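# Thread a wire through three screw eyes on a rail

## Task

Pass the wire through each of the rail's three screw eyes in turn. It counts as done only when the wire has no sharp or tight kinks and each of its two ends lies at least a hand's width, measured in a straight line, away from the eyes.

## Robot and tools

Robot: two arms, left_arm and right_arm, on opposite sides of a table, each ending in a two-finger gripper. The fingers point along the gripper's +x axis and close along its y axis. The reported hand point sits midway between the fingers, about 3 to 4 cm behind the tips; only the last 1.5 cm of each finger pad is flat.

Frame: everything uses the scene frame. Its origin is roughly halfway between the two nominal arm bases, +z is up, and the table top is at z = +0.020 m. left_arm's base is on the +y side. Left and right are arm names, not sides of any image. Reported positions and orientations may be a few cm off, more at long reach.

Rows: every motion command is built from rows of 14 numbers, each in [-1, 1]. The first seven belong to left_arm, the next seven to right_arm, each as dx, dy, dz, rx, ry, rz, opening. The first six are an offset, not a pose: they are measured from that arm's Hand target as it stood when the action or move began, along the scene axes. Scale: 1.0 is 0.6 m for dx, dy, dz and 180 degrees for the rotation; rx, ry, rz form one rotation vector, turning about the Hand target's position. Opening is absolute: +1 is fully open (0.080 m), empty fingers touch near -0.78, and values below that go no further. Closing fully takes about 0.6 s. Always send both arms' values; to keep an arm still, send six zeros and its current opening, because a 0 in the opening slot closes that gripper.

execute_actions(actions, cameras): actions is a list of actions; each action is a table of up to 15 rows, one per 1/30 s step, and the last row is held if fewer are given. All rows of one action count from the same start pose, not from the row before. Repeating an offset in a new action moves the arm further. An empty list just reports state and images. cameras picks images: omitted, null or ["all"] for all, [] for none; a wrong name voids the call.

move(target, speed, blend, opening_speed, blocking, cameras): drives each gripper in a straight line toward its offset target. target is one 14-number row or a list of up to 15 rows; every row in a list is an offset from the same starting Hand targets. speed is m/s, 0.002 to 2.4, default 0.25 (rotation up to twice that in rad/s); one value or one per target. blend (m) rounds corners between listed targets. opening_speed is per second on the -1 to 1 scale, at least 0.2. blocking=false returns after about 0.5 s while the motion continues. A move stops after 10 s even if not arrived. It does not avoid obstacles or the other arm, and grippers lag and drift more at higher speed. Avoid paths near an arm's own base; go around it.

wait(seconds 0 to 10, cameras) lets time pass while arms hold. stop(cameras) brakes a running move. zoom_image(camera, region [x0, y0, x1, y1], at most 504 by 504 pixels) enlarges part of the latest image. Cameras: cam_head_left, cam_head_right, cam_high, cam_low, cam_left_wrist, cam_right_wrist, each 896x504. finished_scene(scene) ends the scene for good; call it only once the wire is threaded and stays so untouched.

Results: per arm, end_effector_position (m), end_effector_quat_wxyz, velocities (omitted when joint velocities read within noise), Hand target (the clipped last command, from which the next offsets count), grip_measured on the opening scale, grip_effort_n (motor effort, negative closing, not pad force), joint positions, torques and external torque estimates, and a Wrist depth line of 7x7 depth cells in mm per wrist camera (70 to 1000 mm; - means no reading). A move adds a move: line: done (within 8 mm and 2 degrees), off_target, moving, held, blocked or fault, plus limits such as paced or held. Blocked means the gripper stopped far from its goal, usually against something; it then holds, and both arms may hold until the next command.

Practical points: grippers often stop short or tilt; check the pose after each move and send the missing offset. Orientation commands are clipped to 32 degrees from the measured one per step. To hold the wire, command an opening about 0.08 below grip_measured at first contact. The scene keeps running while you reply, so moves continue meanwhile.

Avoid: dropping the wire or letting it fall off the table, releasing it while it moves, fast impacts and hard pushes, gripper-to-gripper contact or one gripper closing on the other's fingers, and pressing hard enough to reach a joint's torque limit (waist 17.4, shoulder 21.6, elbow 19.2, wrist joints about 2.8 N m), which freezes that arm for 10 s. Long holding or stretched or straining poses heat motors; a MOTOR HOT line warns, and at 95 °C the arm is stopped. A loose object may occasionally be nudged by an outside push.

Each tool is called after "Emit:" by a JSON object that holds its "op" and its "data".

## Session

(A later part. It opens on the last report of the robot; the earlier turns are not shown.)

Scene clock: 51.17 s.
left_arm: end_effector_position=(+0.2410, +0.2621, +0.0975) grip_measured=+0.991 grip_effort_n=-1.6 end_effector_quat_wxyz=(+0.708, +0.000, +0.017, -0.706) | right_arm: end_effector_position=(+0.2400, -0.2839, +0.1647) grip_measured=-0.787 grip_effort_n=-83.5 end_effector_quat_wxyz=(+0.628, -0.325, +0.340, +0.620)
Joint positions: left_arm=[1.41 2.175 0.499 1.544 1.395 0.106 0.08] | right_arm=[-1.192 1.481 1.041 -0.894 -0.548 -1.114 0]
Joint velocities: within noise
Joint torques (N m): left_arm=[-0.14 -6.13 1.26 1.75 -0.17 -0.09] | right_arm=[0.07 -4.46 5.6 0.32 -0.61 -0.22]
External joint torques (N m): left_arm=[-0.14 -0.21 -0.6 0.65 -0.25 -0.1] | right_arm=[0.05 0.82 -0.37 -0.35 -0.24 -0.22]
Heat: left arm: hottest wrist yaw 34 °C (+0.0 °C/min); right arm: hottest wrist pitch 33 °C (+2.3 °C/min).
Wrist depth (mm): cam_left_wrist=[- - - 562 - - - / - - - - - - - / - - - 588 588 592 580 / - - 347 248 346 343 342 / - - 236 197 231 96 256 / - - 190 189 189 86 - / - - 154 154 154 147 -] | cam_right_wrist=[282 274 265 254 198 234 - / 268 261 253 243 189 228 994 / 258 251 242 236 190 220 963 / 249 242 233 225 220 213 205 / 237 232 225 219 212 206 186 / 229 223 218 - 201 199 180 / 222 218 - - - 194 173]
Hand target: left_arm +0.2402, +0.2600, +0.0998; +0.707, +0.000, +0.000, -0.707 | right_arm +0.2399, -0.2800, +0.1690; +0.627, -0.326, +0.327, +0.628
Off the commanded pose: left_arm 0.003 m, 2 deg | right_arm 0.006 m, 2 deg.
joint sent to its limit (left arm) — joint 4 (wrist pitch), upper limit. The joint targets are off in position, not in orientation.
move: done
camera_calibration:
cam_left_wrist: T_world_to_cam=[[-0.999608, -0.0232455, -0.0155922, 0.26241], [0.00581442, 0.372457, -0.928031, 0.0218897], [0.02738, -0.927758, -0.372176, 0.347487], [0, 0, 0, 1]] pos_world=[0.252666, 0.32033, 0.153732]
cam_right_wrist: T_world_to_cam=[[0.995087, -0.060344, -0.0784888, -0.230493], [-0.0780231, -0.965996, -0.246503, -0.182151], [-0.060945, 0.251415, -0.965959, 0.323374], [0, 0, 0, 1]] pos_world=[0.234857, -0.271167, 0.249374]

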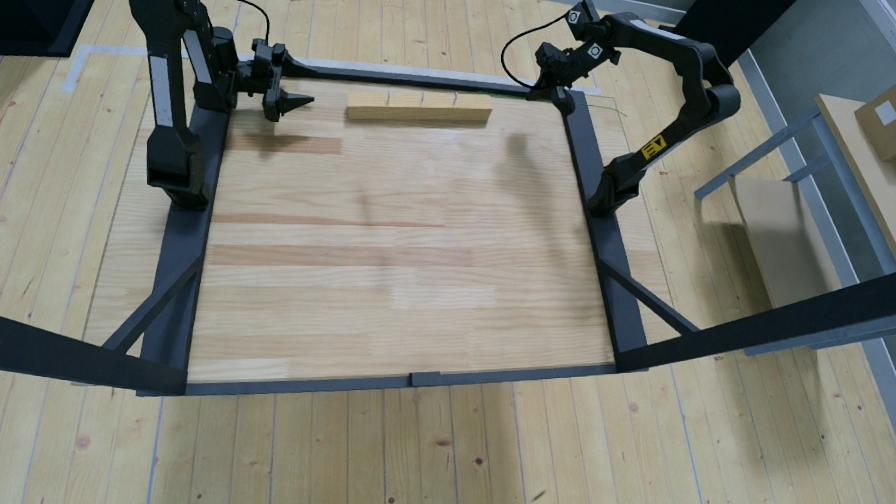

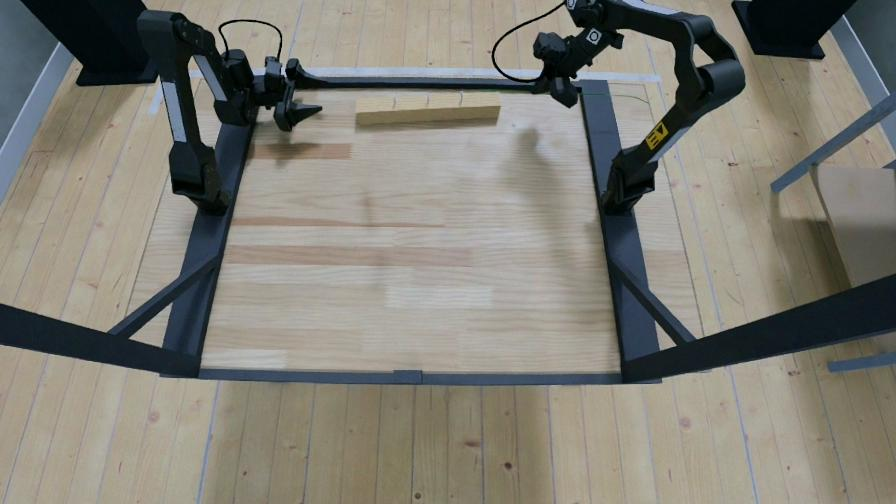

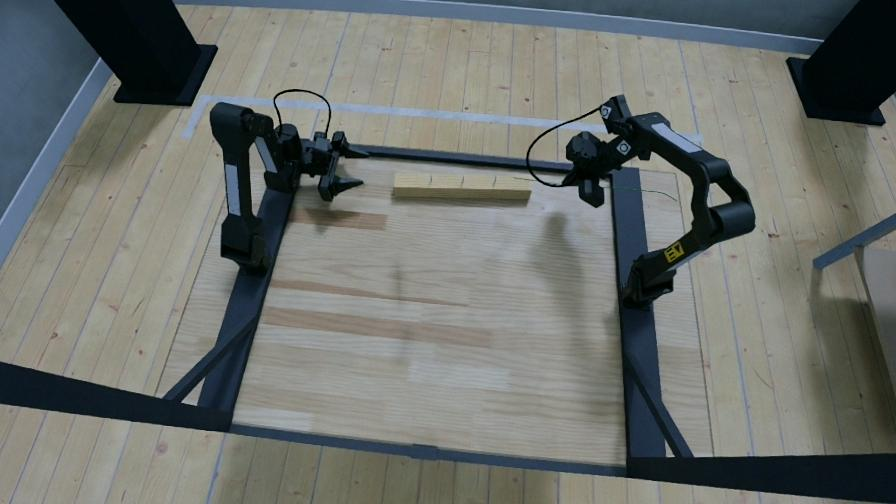

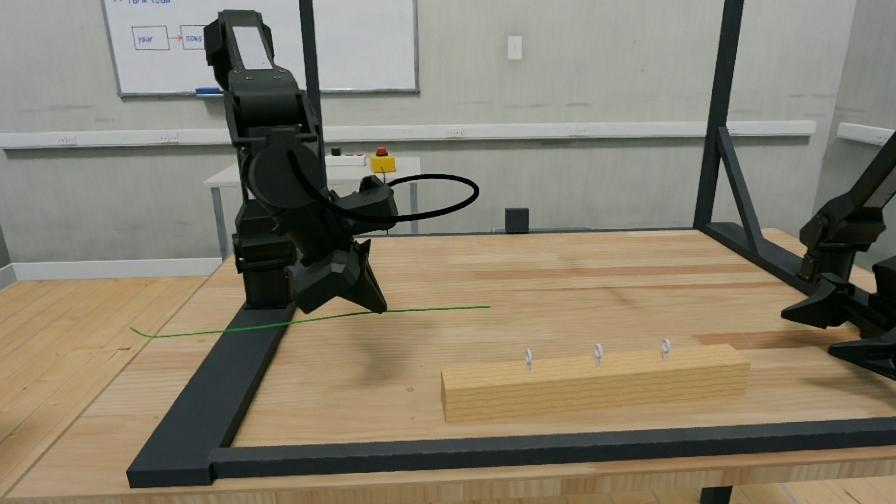

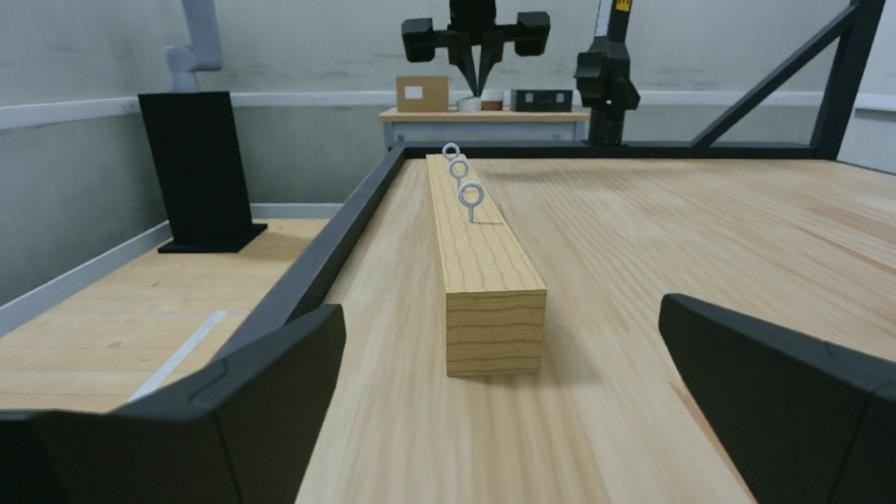

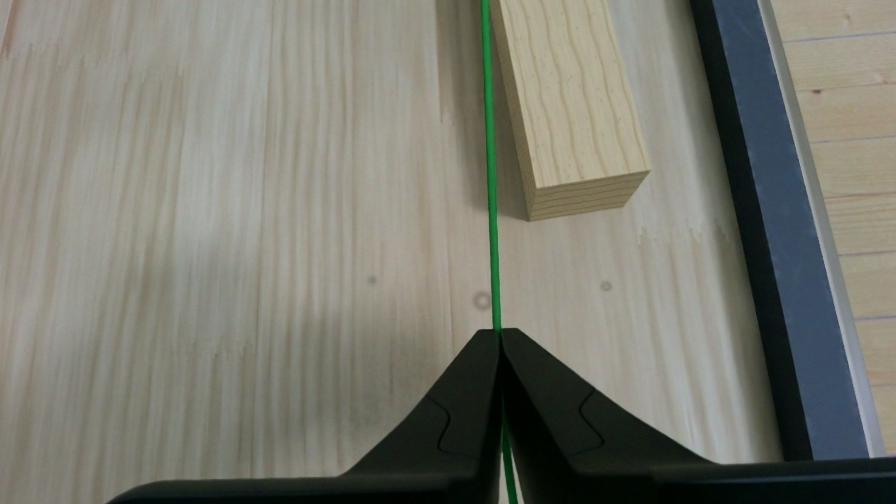

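Emit:
{"op": "move", "data": {"target": [0,0,0,0,0,0,0.99,0.0633,-0.01,-0.075,0,0,0.046,-0.9], "speed": 0.12}}

Emit:
{"op": "zoom_image", "data": {"camera": "cam_left_wrist", "region": [400, 60, 580, 240]}}

Emit:
{"op": "zoom_image", "data": {"camera": "cam_low", "region": [360, 270, 700, 400]}}

Emit:
{"op": "zoom_image", "data": {"camera": "cam_high", "region": [370, 140, 690, 240]}}

Scene clock: 60.03 s.
left_arm: end_effector_position=(+0.2410, +0.2621, +0.0975) grip_measured=+0.991 grip_effort_n=-1.2 end_effector_quat_wxyz=(+0.708, +0.000, +0.017, -0.706) | right_arm: end_effector_position=(+0.2712, -0.2900, +0.1168) grip_measured=-0.787 grip_effort_n=-83.5 end_effector_quat_wxyz=(+0.575, -0.345, +0.321, +0.669)
Joint positions: left_arm=[1.41 2.175 0.499 1.544 1.395 0.106 0.08] | right_arm=[-1.261 1.732 1.111 -0.872 -0.586 -1.373 0]
Joint velocities: within noise
Joint torques (N m): left_arm=[-0.15 -6.18 1.23 1.75 -0.17 -0.08] | right_arm=[0 -5.32 6.7 0.32 -0.65 -0.22]
External joint torques (N m): left_arm=[-0.15 -0.26 -0.61 0.64 -0.25 -0.09] | right_arm=[0.04 1.37 1.28 -0.09 -0.26 -0.22]
Heat: left arm: hottest wrist pitch 36 °C (+5.1 °C/min); right arm: hottest wrist pitch 33 °C (+2.0 °C/min).
Wrist depth (mm): cam_left_wrist=[- - - 581 - - - / - - - - - - - / - - - 591 593 583 587 / - - 347 248 346 344 342 / - - 235 197 230 96 256 / - - 189 189 189 86 - / - - 154 154 153 148 -] | cam_right_wrist=[228 219 210 201 143 185 161 / 217 210 200 192 141 178 156 / 208 201 192 185 175 172 149 / 198 192 185 178 172 166 143 / 190 185 177 171 165 160 139 / 183 177 172 - 157 155 133 / 178 172 - - - 150 -]
Hand target: left_arm +0.2402, +0.2600, +0.0998; +0.707, +0.000, +0.000, -0.707 | right_arm +0.2779, -0.2860, +0.1240; +0.580, -0.349, +0.302, +0.671
Off the commanded pose: left_arm 0.003 m, 2 deg | right_arm 0.011 m, 2 deg.
joint sent to its limit (left arm) — joint 4 (wrist pitch), upper limit. The joint targets are off in position, not in orientation.
move: off_target (right_arm)
camera_calibration:
cam_left_wrist: T_world_to_cam=[[-0.999608, -0.0232455, -0.0155922, 0.26241], [0.00581442, 0.372457, -0.928031, 0.0218897], [0.02738, -0.927758, -0.372176, 0.347487], [0, 0, 0, 1]] pos_world=[0.252666, 0.32033, 0.153732]
cam_right_wrist: T_world_to_cam=[[0.990988, 0.0912956, -0.0980172, -0.218276], [0.0650842, -0.96775, -0.243361, -0.236979], [-0.117074, 0.234789, -0.96497, 0.290862], [0, 0, 0, 1]] pos_world=[0.265785, -0.2777, 0.201607]

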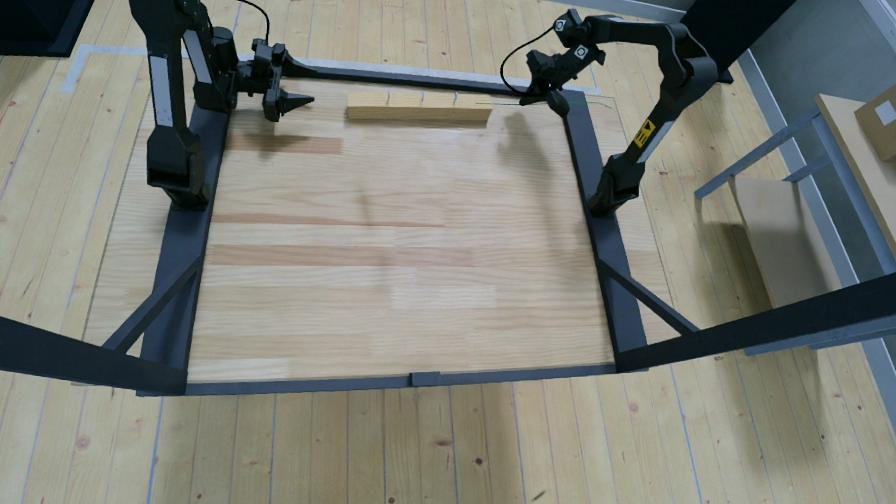

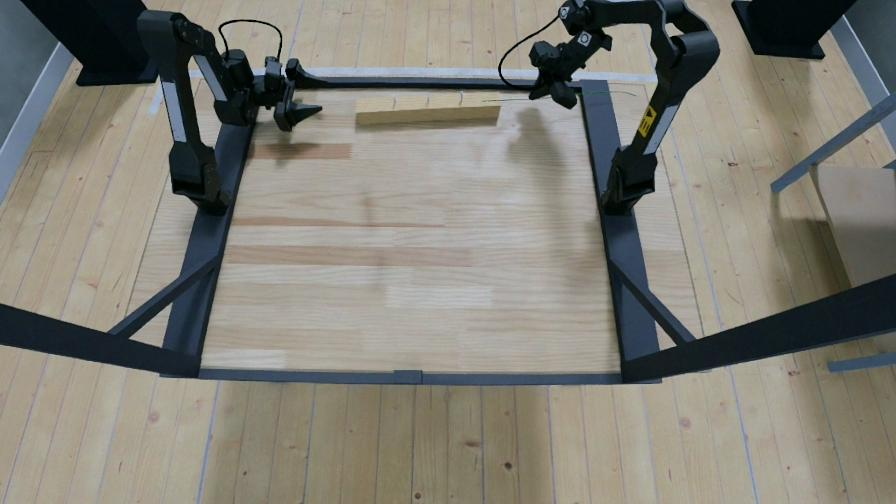

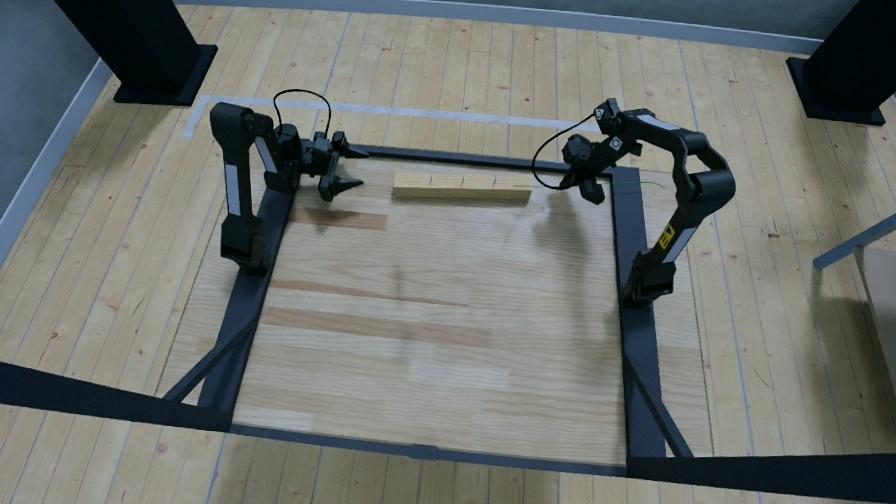

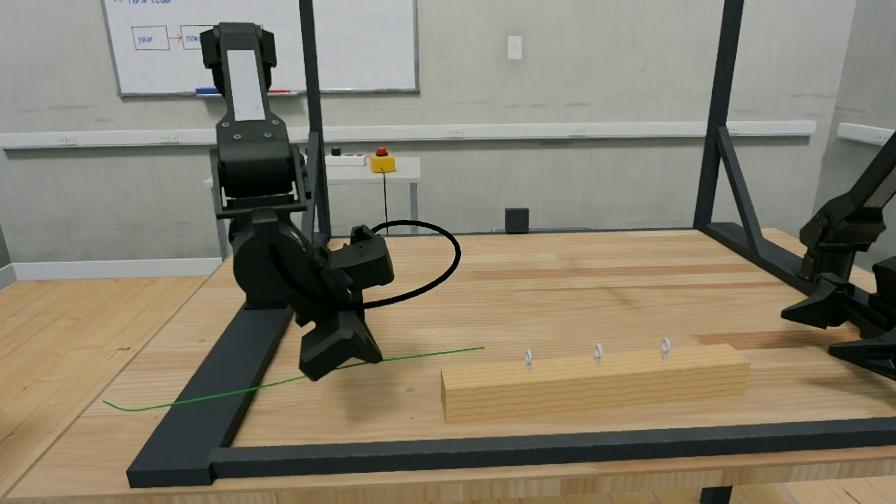

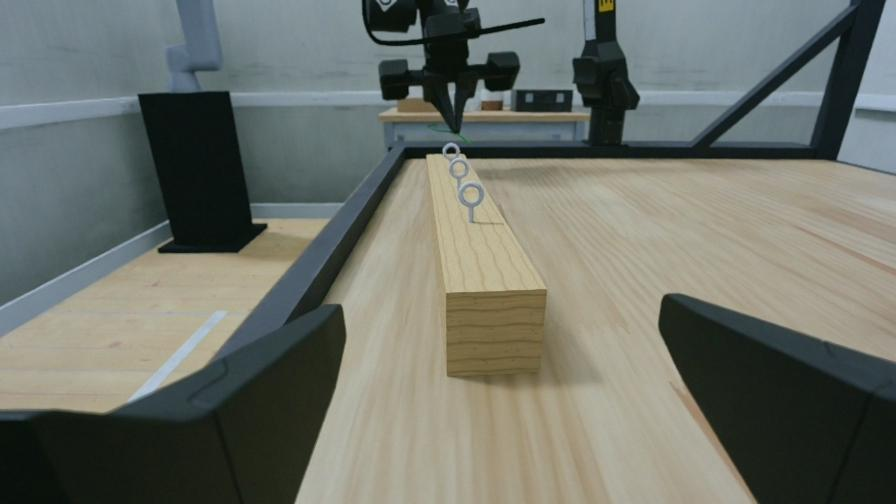

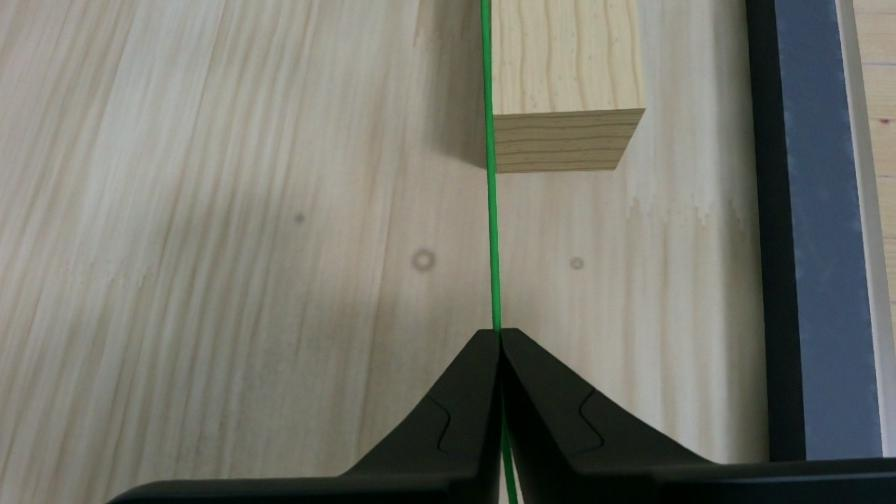

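Scaled by 2.800 from the camera's 896x504 image, which has a finer 1280x720 frame.

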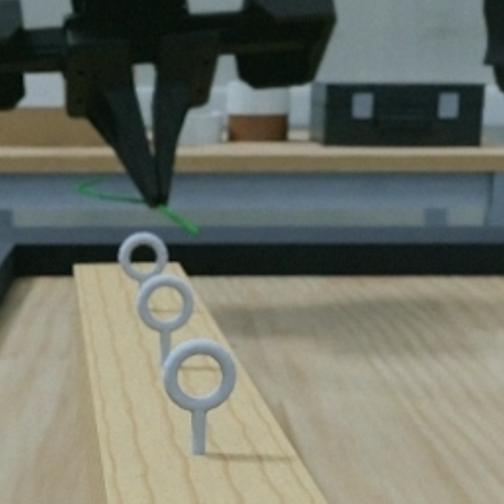

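Scaled by 1.482 from the camera's 896x504 image, which has a finer 1280x720 frame.

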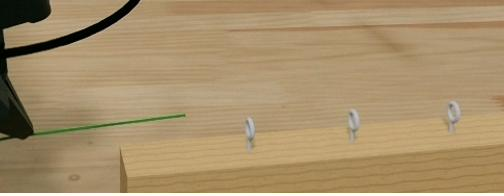

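Scaled by 1.575 from the camera's 896x504 image, which has a finer 1280x720 frame.

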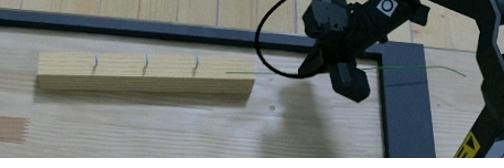

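Emit:
{"op": "move", "data": {"target": [0,0,0,0,0,0,0.99,0.0383,0,-0.0067,0,0,0,-0.9], "speed": 0.1, "cameras": ["cam_left_wrist","cam_low","cam_right_wrist"]}}

Emit:
{"op": "zoom_image", "data": {"camera": "cam_left_wrist", "region": [420, 100, 520, 200]}}

Emit:
{"op": "zoom_image", "data": {"camera": "cam_low", "region": [360, 270, 700, 400]}}

Scene clock: 63.53 s.
left_arm: end_effector_position=(+0.2410, +0.2621, +0.0975) grip_measured=+0.991 grip_effort_n=-1.2 end_effector_quat_wxyz=(+0.708, +0.000, +0.017, -0.706) | right_arm: end_effector_position=(+0.2932, -0.2878, +0.1128) grip_measured=-0.787 grip_effort_n=-83.5 end_effector_quat_wxyz=(+0.573, -0.346, +0.319, +0.671)
Joint positions: left_arm=[1.41 2.175 0.499 1.544 1.395 0.106 0.08] | right_arm=[-1.275 1.82 1.202 -0.888 -0.588 -1.398 0]
Joint velocities: within noise
Joint torques (N m): left_arm=[-0.14 -6.19 1.23 1.74 -0.18 -0.09] | right_arm=[-0.12 -5.83 6.82 0.08 -0.64 -0.21]
External joint torques (N m): left_arm=[-0.14 -0.31 -0.59 0.65 -0.26 -0.09] | right_arm=[-0.15 1.54 1.37 -0.31 -0.24 -0.2]
Heat: left arm: hottest wrist pitch 37 °C (+6.0 °C/min); right arm: hottest waist 32 °C (-1.0 °C/min).
Wrist depth (mm): cam_left_wrist=[- - - 584 - - - / - - - - - - - / - - - 593 591 590 584 / - - 347 249 345 343 343 / - - 236 197 230 96 256 / - - 189 190 189 86 - / - - 154 154 153 147 -] | cam_right_wrist=[223 213 204 146 183 180 958 / 211 204 196 144 176 168 924 / 202 195 188 179 173 163 898 / 194 187 180 173 168 159 866 / 186 180 174 167 161 155 827 / 178 173 168 - 153 148 147 / 173 167 - - - - 143]
Hand target: left_arm +0.2402, +0.2600, +0.0998; +0.707, +0.000, +0.000, -0.707 | right_arm +0.3009, -0.2860, +0.1200; +0.580, -0.349, +0.302, +0.671
Off the commanded pose: left_arm 0.003 m, 2 deg | right_arm 0.011 m, 2 deg.
joint sent to its limit (left arm) — joint 4 (wrist pitch), upper limit. The joint targets are off in position, not in orientation.
move: off_target (right_arm)
camera_calibration:
cam_left_wrist: T_world_to_cam=[[-0.999608, -0.0232455, -0.0155922, 0.26241], [0.00581442, 0.372457, -0.928031, 0.0218897], [0.02738, -0.927758, -0.372176, 0.347487], [0, 0, 0, 1]] pos_world=[0.252666, 0.32033, 0.153732]
cam_right_wrist: T_world_to_cam=[[0.990474, 0.0979993, -0.0967319, -0.238722], [0.0718908, -0.967175, -0.24373, -0.239077], [-0.117442, 0.234454, -0.965007, 0.289083], [0, 0, 0, 1]] pos_world=[0.287586, -0.275611, 0.197604]
Images, in order (width x height): cam_low 896x504, cam_left_wrist 896x504, cam_right_wrist 896x504.

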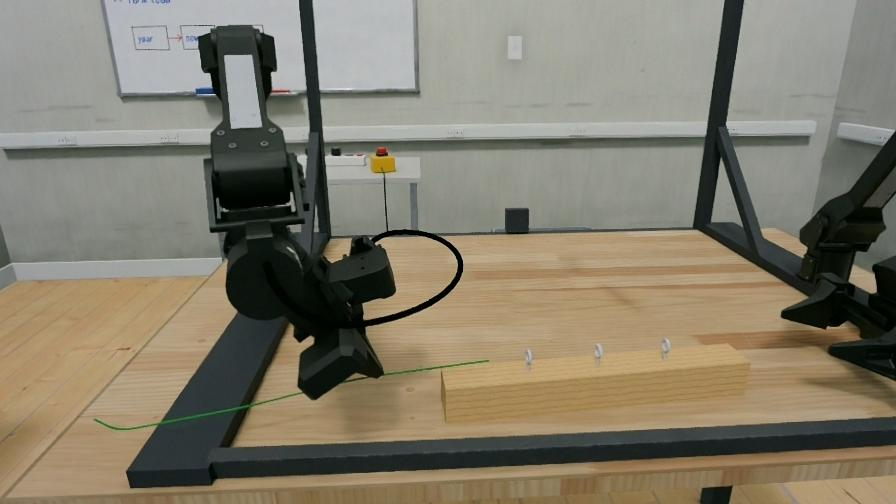

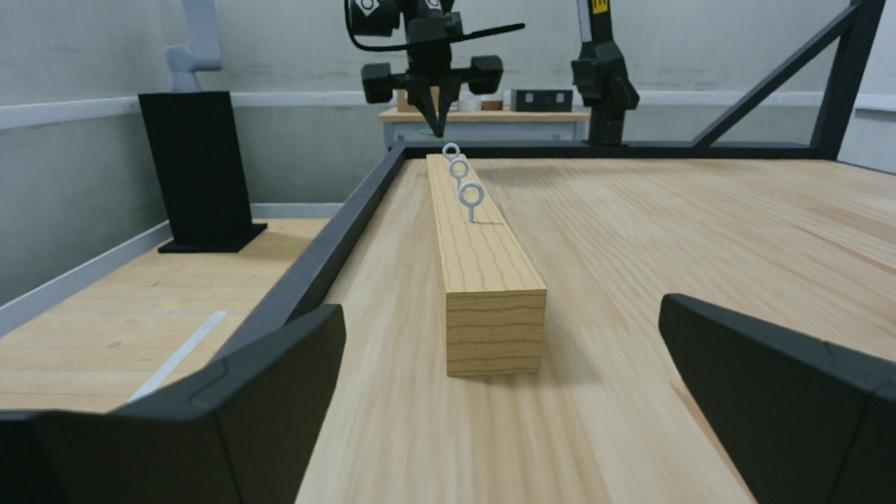

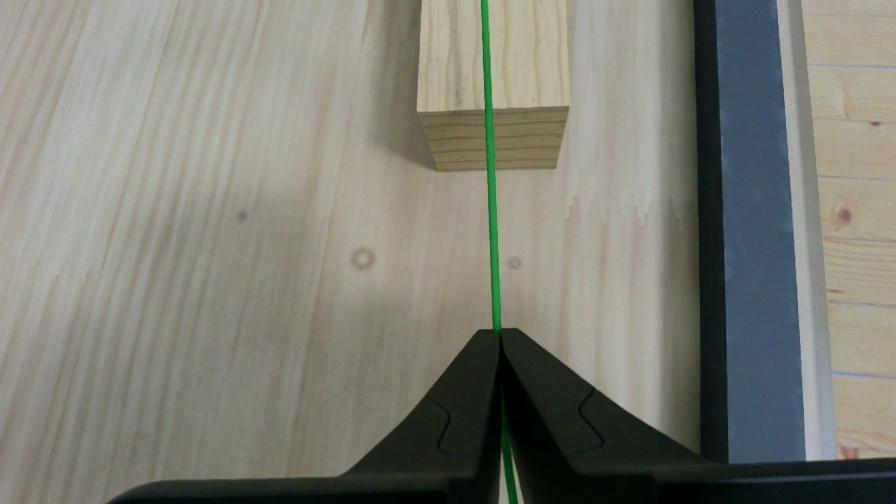

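Scaled by 5.040 from the camera's 896x504 image, which has a finer 1280x720 frame.

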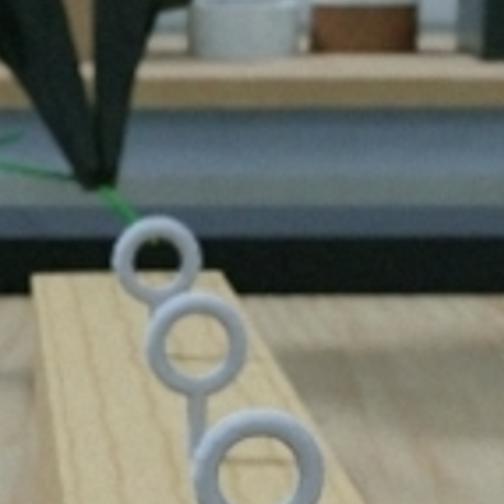

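Scaled by 1.482 from the camera's 896x504 image, which has a finer 1280x720 frame.

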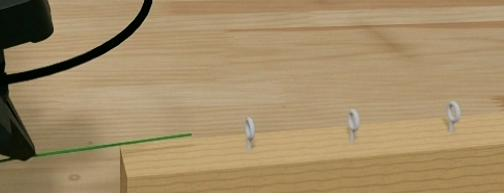

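Emit:
{"op": "move", "data": {"target": [0,0,0,0,0,0,0.99,-0.003,0.083,0.003,0,0,0,-0.9], "speed": 0.05, "cameras": ["cam_left_wrist","cam_low","cam_right_wrist"]}}

Emit:
{"op": "zoom_image", "data": {"camera": "cam_left_wrist", "region": [420, 100, 520, 200]}}

Emit:
{"op": "zoom_image", "data": {"camera": "cam_low", "region": [440, 300, 640, 400]}}

Scene clock: 67.40 s.
left_arm: end_effector_position=(+0.2410, +0.2621, +0.0975) grip_measured=+0.991 grip_effort_n=-1.2 end_effector_quat_wxyz=(+0.708, +0.000, +0.017, -0.706) | right_arm: end_effector_position=(+0.2929, -0.2422, +0.1157) grip_measured=-0.787 grip_effort_n=-83.5 end_effector_quat_wxyz=(+0.574, -0.345, +0.313, +0.673)
Joint positions: left_arm=[1.41 2.175 0.499 1.544 1.395 0.106 0.08] | right_arm=[-1.149 1.849 1.245 -0.813 -0.585 -1.252 0]
Joint velocities: within noise
Joint torques (N m): left_arm=[-0.13 -6.23 1.24 1.74 -0.17 -0.09] | right_arm=[0 -6.18 6.92 0.78 -0.14 0.15]
External joint torques (N m): left_arm=[-0.13 -0.29 -0.63 0.64 -0.24 -0.09] | right_arm=[0 1.59 1.27 0.23 0.26 0.15]
Heat: left arm: hottest wrist pitch 38 °C (+7.1 °C/min); right arm: hottest waist 32 °C (-1.0 °C/min).
Wrist depth (mm): cam_left_wrist=[- - - 538 - - - / - - - - - - - / - - - 519 586 592 589 / - - 347 249 345 344 343 / - - 235 198 231 96 256 / - - 189 189 189 86 - / - - 154 154 153 148 -] | cam_right_wrist=[225 217 207 147 188 183 975 / 213 206 197 141 179 171 936 / 203 197 189 135 172 165 893 / 194 188 181 133 166 159 862 / 186 181 174 169 163 156 841 / 179 174 169 - 154 149 150 / 173 168 - - - - 144]
Hand target: left_arm +0.2402, +0.2600, +0.0998; +0.707, +0.000, +0.000, -0.707 | right_arm +0.2991, -0.2362, +0.1218; +0.580, -0.349, +0.302, +0.671
Off the commanded pose: left_arm 0.003 m, 2 deg | right_arm 0.011 m, 1 deg.
joint sent to its limit (left arm) — joint 4 (wrist pitch), upper limit. The joint targets are off in position, not in orientation.
move: off_target (right_arm)
camera_calibration:
cam_left_wrist: T_world_to_cam=[[-0.999608, -0.0232455, -0.0155922, 0.26241], [0.00581442, 0.372457, -0.928031, 0.0218897], [0.02738, -0.927758, -0.372176, 0.347487], [0, 0, 0, 1]] pos_world=[0.252666, 0.32033, 0.153732]
cam_right_wrist: T_world_to_cam=[[0.990386, 0.103919, -0.0913012, -0.241883], [0.077576, -0.963718, -0.255401, -0.193798], [-0.11453, 0.245862, -0.962515, 0.28277], [0, 0, 0, 1]] pos_world=[0.286977, -0.231153, 0.20059]
Images, in order (width x height): cam_low 896x504, cam_left_wrist 896x504, cam_right_wrist 896x504.

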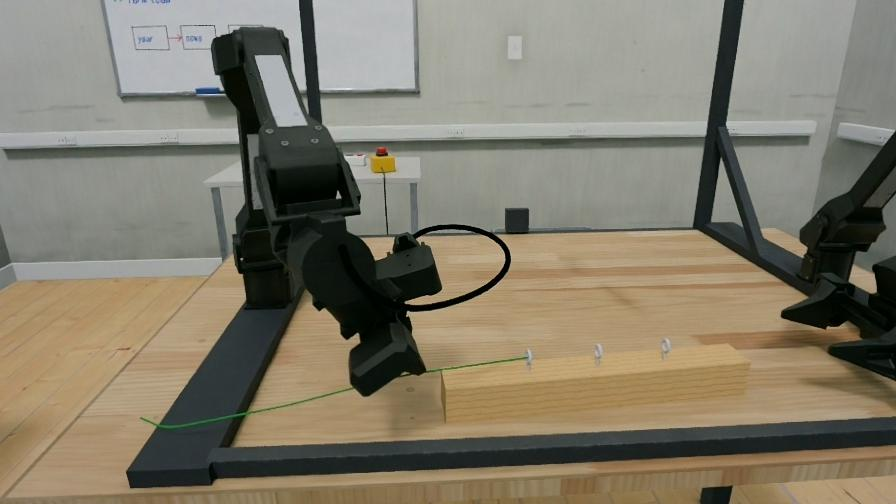

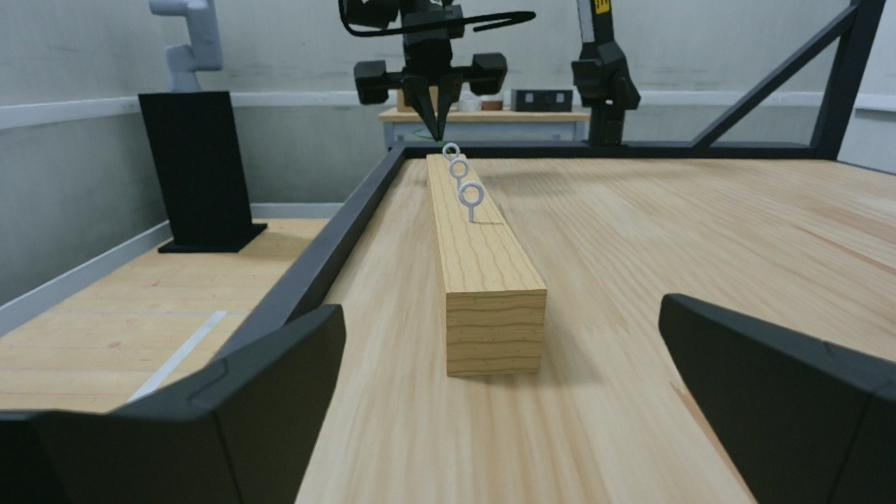

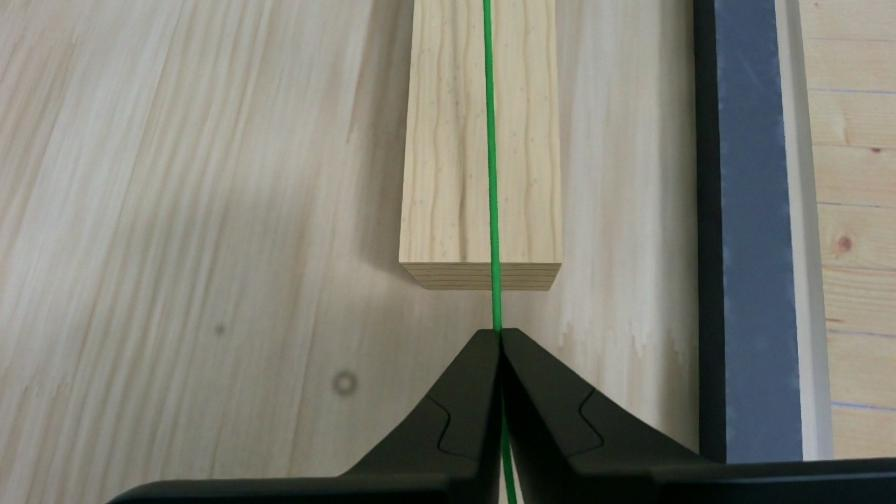

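Scaled by 5.040 from the camera's 896x504 image, which has a finer 1280x720 frame.

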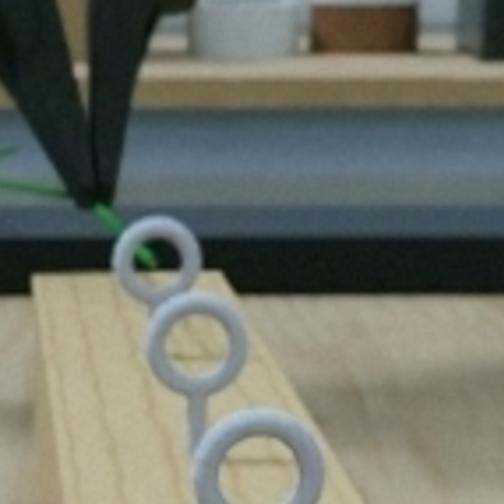

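Scaled by 2.520 from the camera's 896x504 image, which has a finer 1280x720 frame.

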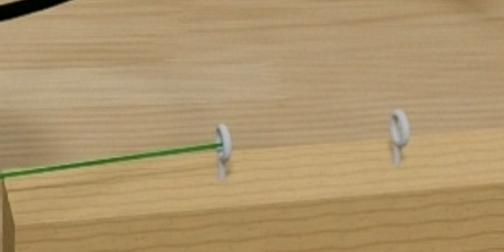

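Emit:
{"op": "move", "data": {"target": [0,0,0,0,0,0,0.99,-0.009,0.1,0,0,0,0,-0.9], "speed": 0.05, "cameras": ["cam_left_wrist","cam_low","cam_right_wrist"]}}

Emit:
{"op": "zoom_image", "data": {"camera": "cam_left_wrist", "region": [420, 100, 520, 200]}}

Emit:
{"op": "zoom_image", "data": {"camera": "cam_low", "region": [440, 300, 640, 400]}}

Scene clock: 70.17 s.
left_arm: end_effector_position=(+0.2410, +0.2621, +0.0975) grip_measured=+0.991 grip_effort_n=-1.2 end_effector_quat_wxyz=(+0.708, +0.000, +0.017, -0.706) | right_arm: end_effector_position=(+0.2850, -0.1795, +0.1151) grip_measured=-0.787 grip_effort_n=-83.5 end_effector_quat_wxyz=(+0.569, -0.349, +0.311, +0.676)
Joint positions: left_arm=[1.41 2.175 0.499 1.544 1.395 0.106 0.08] | right_arm=[-0.981 1.913 1.324 -0.731 -0.55 -1.073 0]
Joint velocities: within noise
Joint torques (N m): left_arm=[-0.16 -6.18 1.28 1.74 -0.17 -0.09] | right_arm=[0.1 -6.62 7.08 0.96 -0.11 0.17]
External joint torques (N m): left_arm=[-0.13 -0.25 -0.58 0.64 -0.25 -0.09] | right_arm=[0.01 1.79 1.28 0.27 0.26 0.17]
Heat: left arm: hottest wrist pitch 39 °C (+8.1 °C/min); right arm: hottest waist 32 °C (-1.0 °C/min).
Wrist depth (mm): cam_left_wrist=[- - - 469 - - - / - - - 497 - - - / - - - 591 588 589 589 / - - 346 248 344 343 342 / - - 235 197 231 96 256 / - - 190 189 189 86 - / - - 154 154 153 148 -] | cam_right_wrist=[220 212 202 144 182 181 174 / 208 201 193 137 176 174 169 / 199 193 186 132 169 167 160 / 191 185 179 126 126 161 155 / 183 178 172 122 121 155 149 / 176 171 166 - 116 151 130 / 170 166 - - - - 127]
Hand target: left_arm +0.2402, +0.2600, +0.0998; +0.707, +0.000, +0.000, -0.707 | right_arm +0.2937, -0.1762, +0.1218; +0.580, -0.349, +0.302, +0.671
Off the commanded pose: left_arm 0.003 m, 2 deg | right_arm 0.011 m, 2 deg.
joint sent to its limit (left arm) — joint 4 (wrist pitch), upper limit. The joint targets are off in position, not in orientation.
move: off_target (right_arm)
camera_calibration:
cam_left_wrist: T_world_to_cam=[[-0.999608, -0.0232455, -0.0155922, 0.26241], [0.00581442, 0.372457, -0.928031, 0.0218897], [0.02738, -0.927758, -0.372176, 0.347487], [0, 0, 0, 1]] pos_world=[0.252666, 0.32033, 0.153732]
cam_right_wrist: T_world_to_cam=[[0.989077, 0.116955, -0.0897151, -0.238123], [0.0910946, -0.963495, -0.251752, -0.137194], [-0.115884, 0.240829, -0.963625, 0.265447], [0, 0, 0, 1]] pos_world=[0.27878, -0.168264, 0.199889]
Images, in order (width x height): cam_low 896x504, cam_left_wrist 896x504, cam_right_wrist 896x504.

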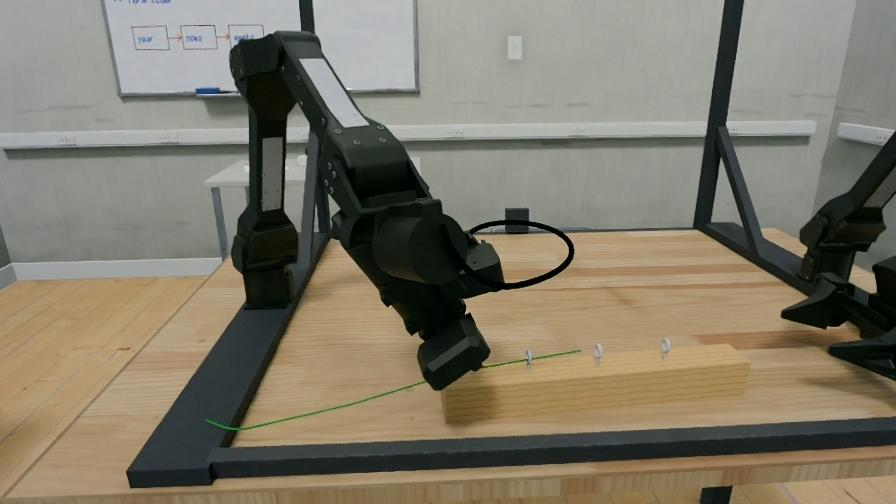

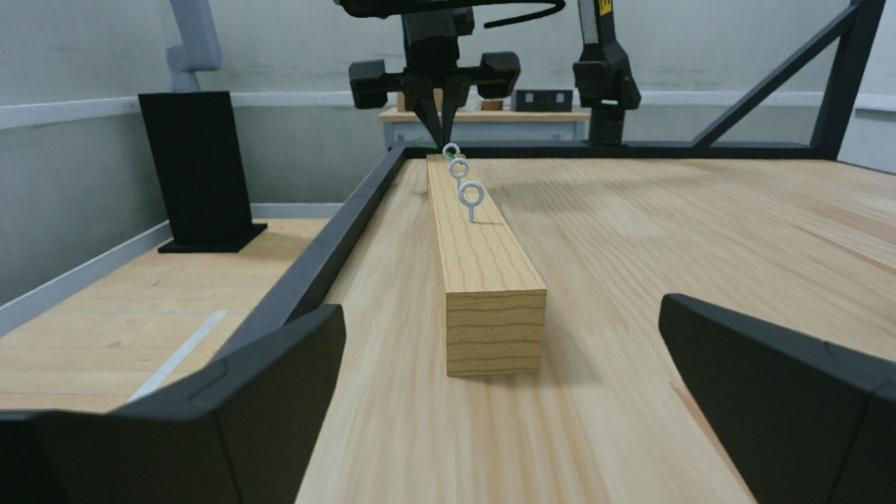

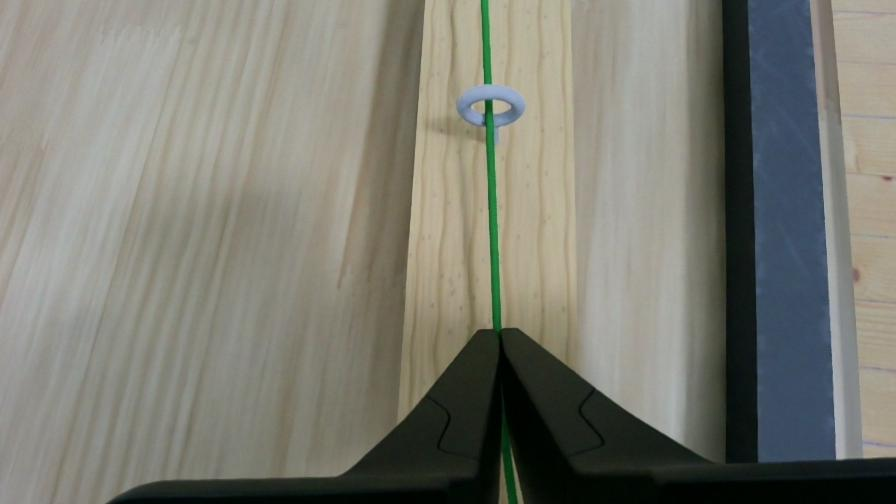

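Scaled by 5.040 from the camera's 896x504 image, which has a finer 1280x720 frame.

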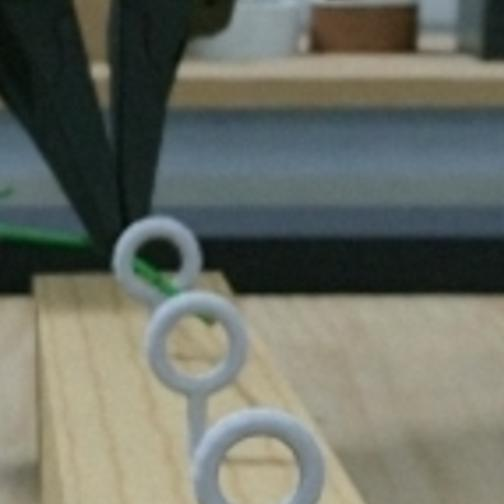

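Scaled by 2.520 from the camera's 896x504 image, which has a finer 1280x720 frame.

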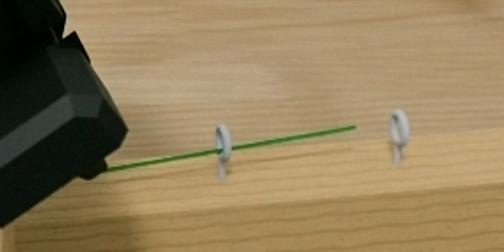

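Emit:
{"op": "move", "data": {"target": [0,0,0,0,0,0,0.99,-0.0107,0.0,0,0,0,-0.022,-0.9], "speed": 0.05, "cameras": ["cam_left_wrist","cam_low","cam_right_wrist"]}}

Emit:
{"op": "zoom_image", "data": {"camera": "cam_left_wrist", "region": [420, 100, 520, 200]}}

Emit:
{"op": "zoom_image", "data": {"camera": "cam_low", "region": [440, 300, 640, 400]}}

Scene clock: 72.80 s.
left_arm: end_effector_position=(+0.2410, +0.2621, +0.0975) grip_measured=+0.991 grip_effort_n=-1.2 end_effector_quat_wxyz=(+0.708, +0.000, +0.017, -0.706) | right_arm: end_effector_position=(+0.2856, -0.1744, +0.1174) grip_measured=-0.787 grip_effort_n=-83.5 end_effector_quat_wxyz=(+0.594, -0.341, +0.318, +0.655)
Joint positions: left_arm=[1.41 2.175 0.499 1.544 1.395 0.106 0.08] | right_arm=[-0.962 1.886 1.291 -0.664 -0.524 -0.977 0]
Joint velocities: within noise
Joint torques (N m): left_arm=[-0.14 -6.19 1.21 1.75 -0.17 -0.08] | right_arm=[0.16 -8.73 3.81 1.15 -0.07 0.16]
External joint torques (N m): left_arm=[-0.16 -0.26 -0.66 0.64 -0.24 -0.09] | right_arm=[0.21 -0.42 -2.1 0.35 0.27 0.16]
Heat: left arm: hottest wrist pitch 40 °C (+9.0 °C/min); right arm: hottest wrist pitch 33 °C (+2.0 °C/min).
Wrist depth (mm): cam_left_wrist=[- - - 462 - - - / - - - 516 - - - / - - - 591 587 592 595 / - - 347 248 346 345 343 / - - 235 198 230 96 256 / - - 190 189 189 86 - / - - 154 154 154 147 -] | cam_right_wrist=[219 210 203 143 188 183 979 / 209 202 195 139 180 175 942 / 198 193 187 133 173 167 901 / 190 186 180 128 167 163 867 / 182 179 174 124 160 158 155 / 176 171 168 - 154 152 146 / 171 165 - - - - 144]
Hand target: left_arm +0.2402, +0.2600, +0.0998; +0.707, +0.000, +0.000, -0.707 | right_arm +0.2873, -0.1762, +0.1218; +0.603, -0.338, +0.314, +0.651
Off the commanded pose: left_arm 0.003 m, 2 deg | right_arm 0.005 m, 1 deg.
joint sent to its limit (left arm) — joint 4 (wrist pitch), upper limit. The joint targets are off in position, not in orientation.
move: done
camera_calibration:
cam_left_wrist: T_world_to_cam=[[-0.999608, -0.0232455, -0.0155922, 0.26241], [0.00581442, 0.372457, -0.928031, 0.0218897], [0.02738, -0.927758, -0.372176, 0.347487], [0, 0, 0, 1]] pos_world=[0.252666, 0.32033, 0.153732]
cam_right_wrist: T_world_to_cam=[[0.995705, 0.0505073, -0.077586, -0.253978], [0.0290702, -0.966255, -0.255942, -0.113915], [-0.0878948, 0.252588, -0.963574, 0.260622], [0, 0, 0, 1]] pos_world=[0.279106, -0.163073, 0.202268]
Images, in order (width x height): cam_low 896x504, cam_left_wrist 896x504, cam_right_wrist 896x504.

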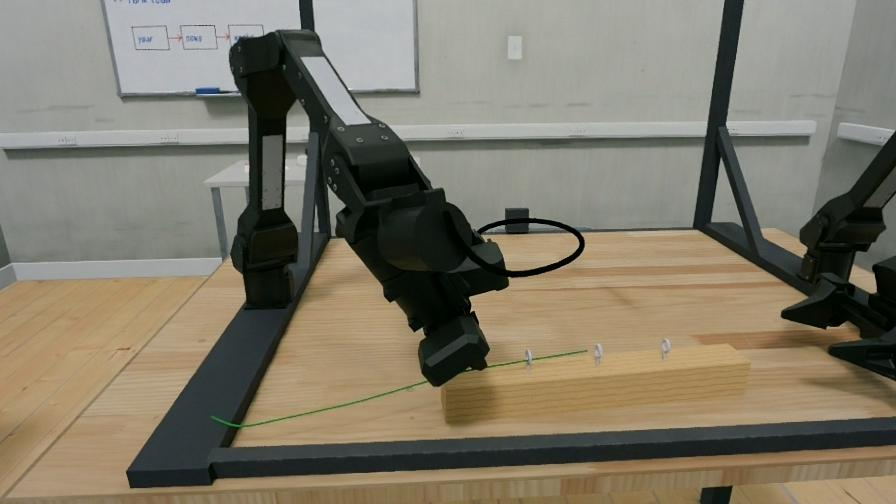

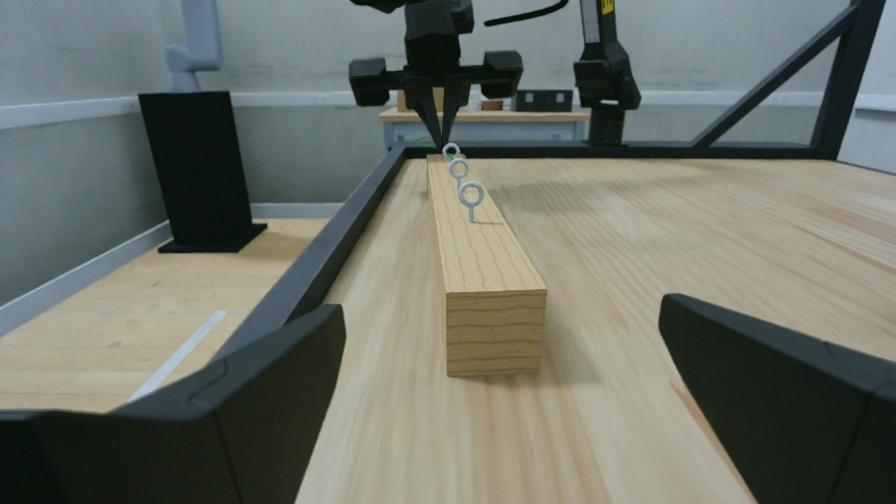

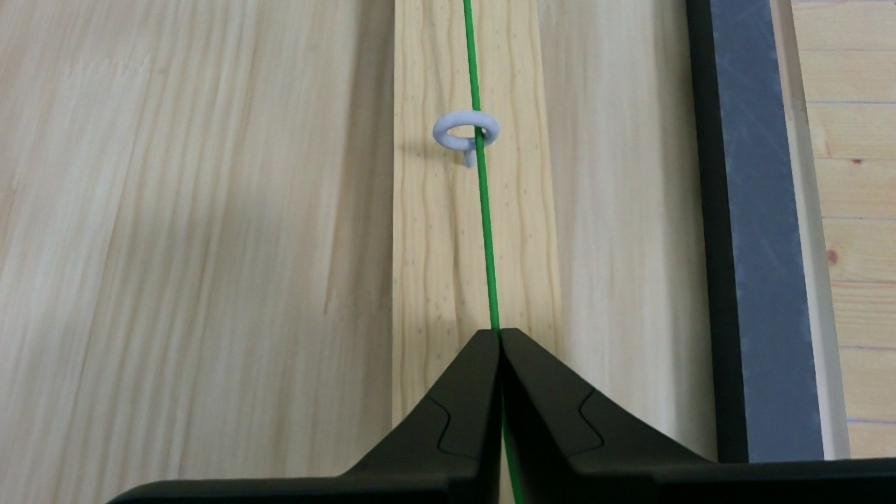

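Scaled by 5.040 from the camera's 896x504 image, which has a finer 1280x720 frame.

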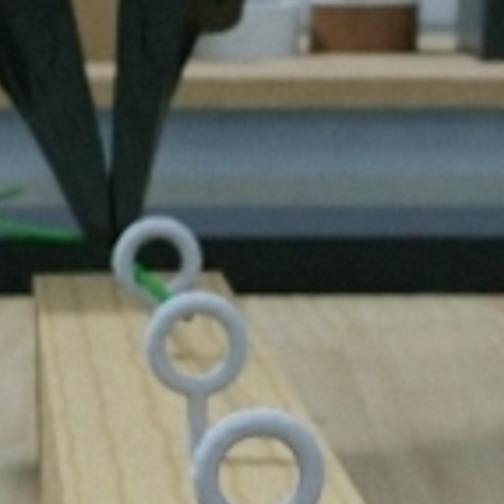

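Scaled by 2.520 from the camera's 896x504 image, which has a finer 1280x720 frame.

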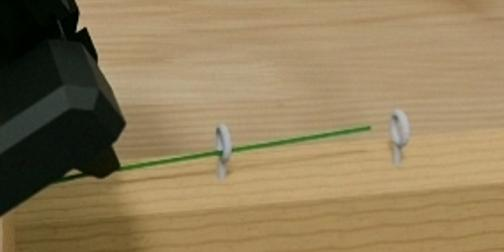

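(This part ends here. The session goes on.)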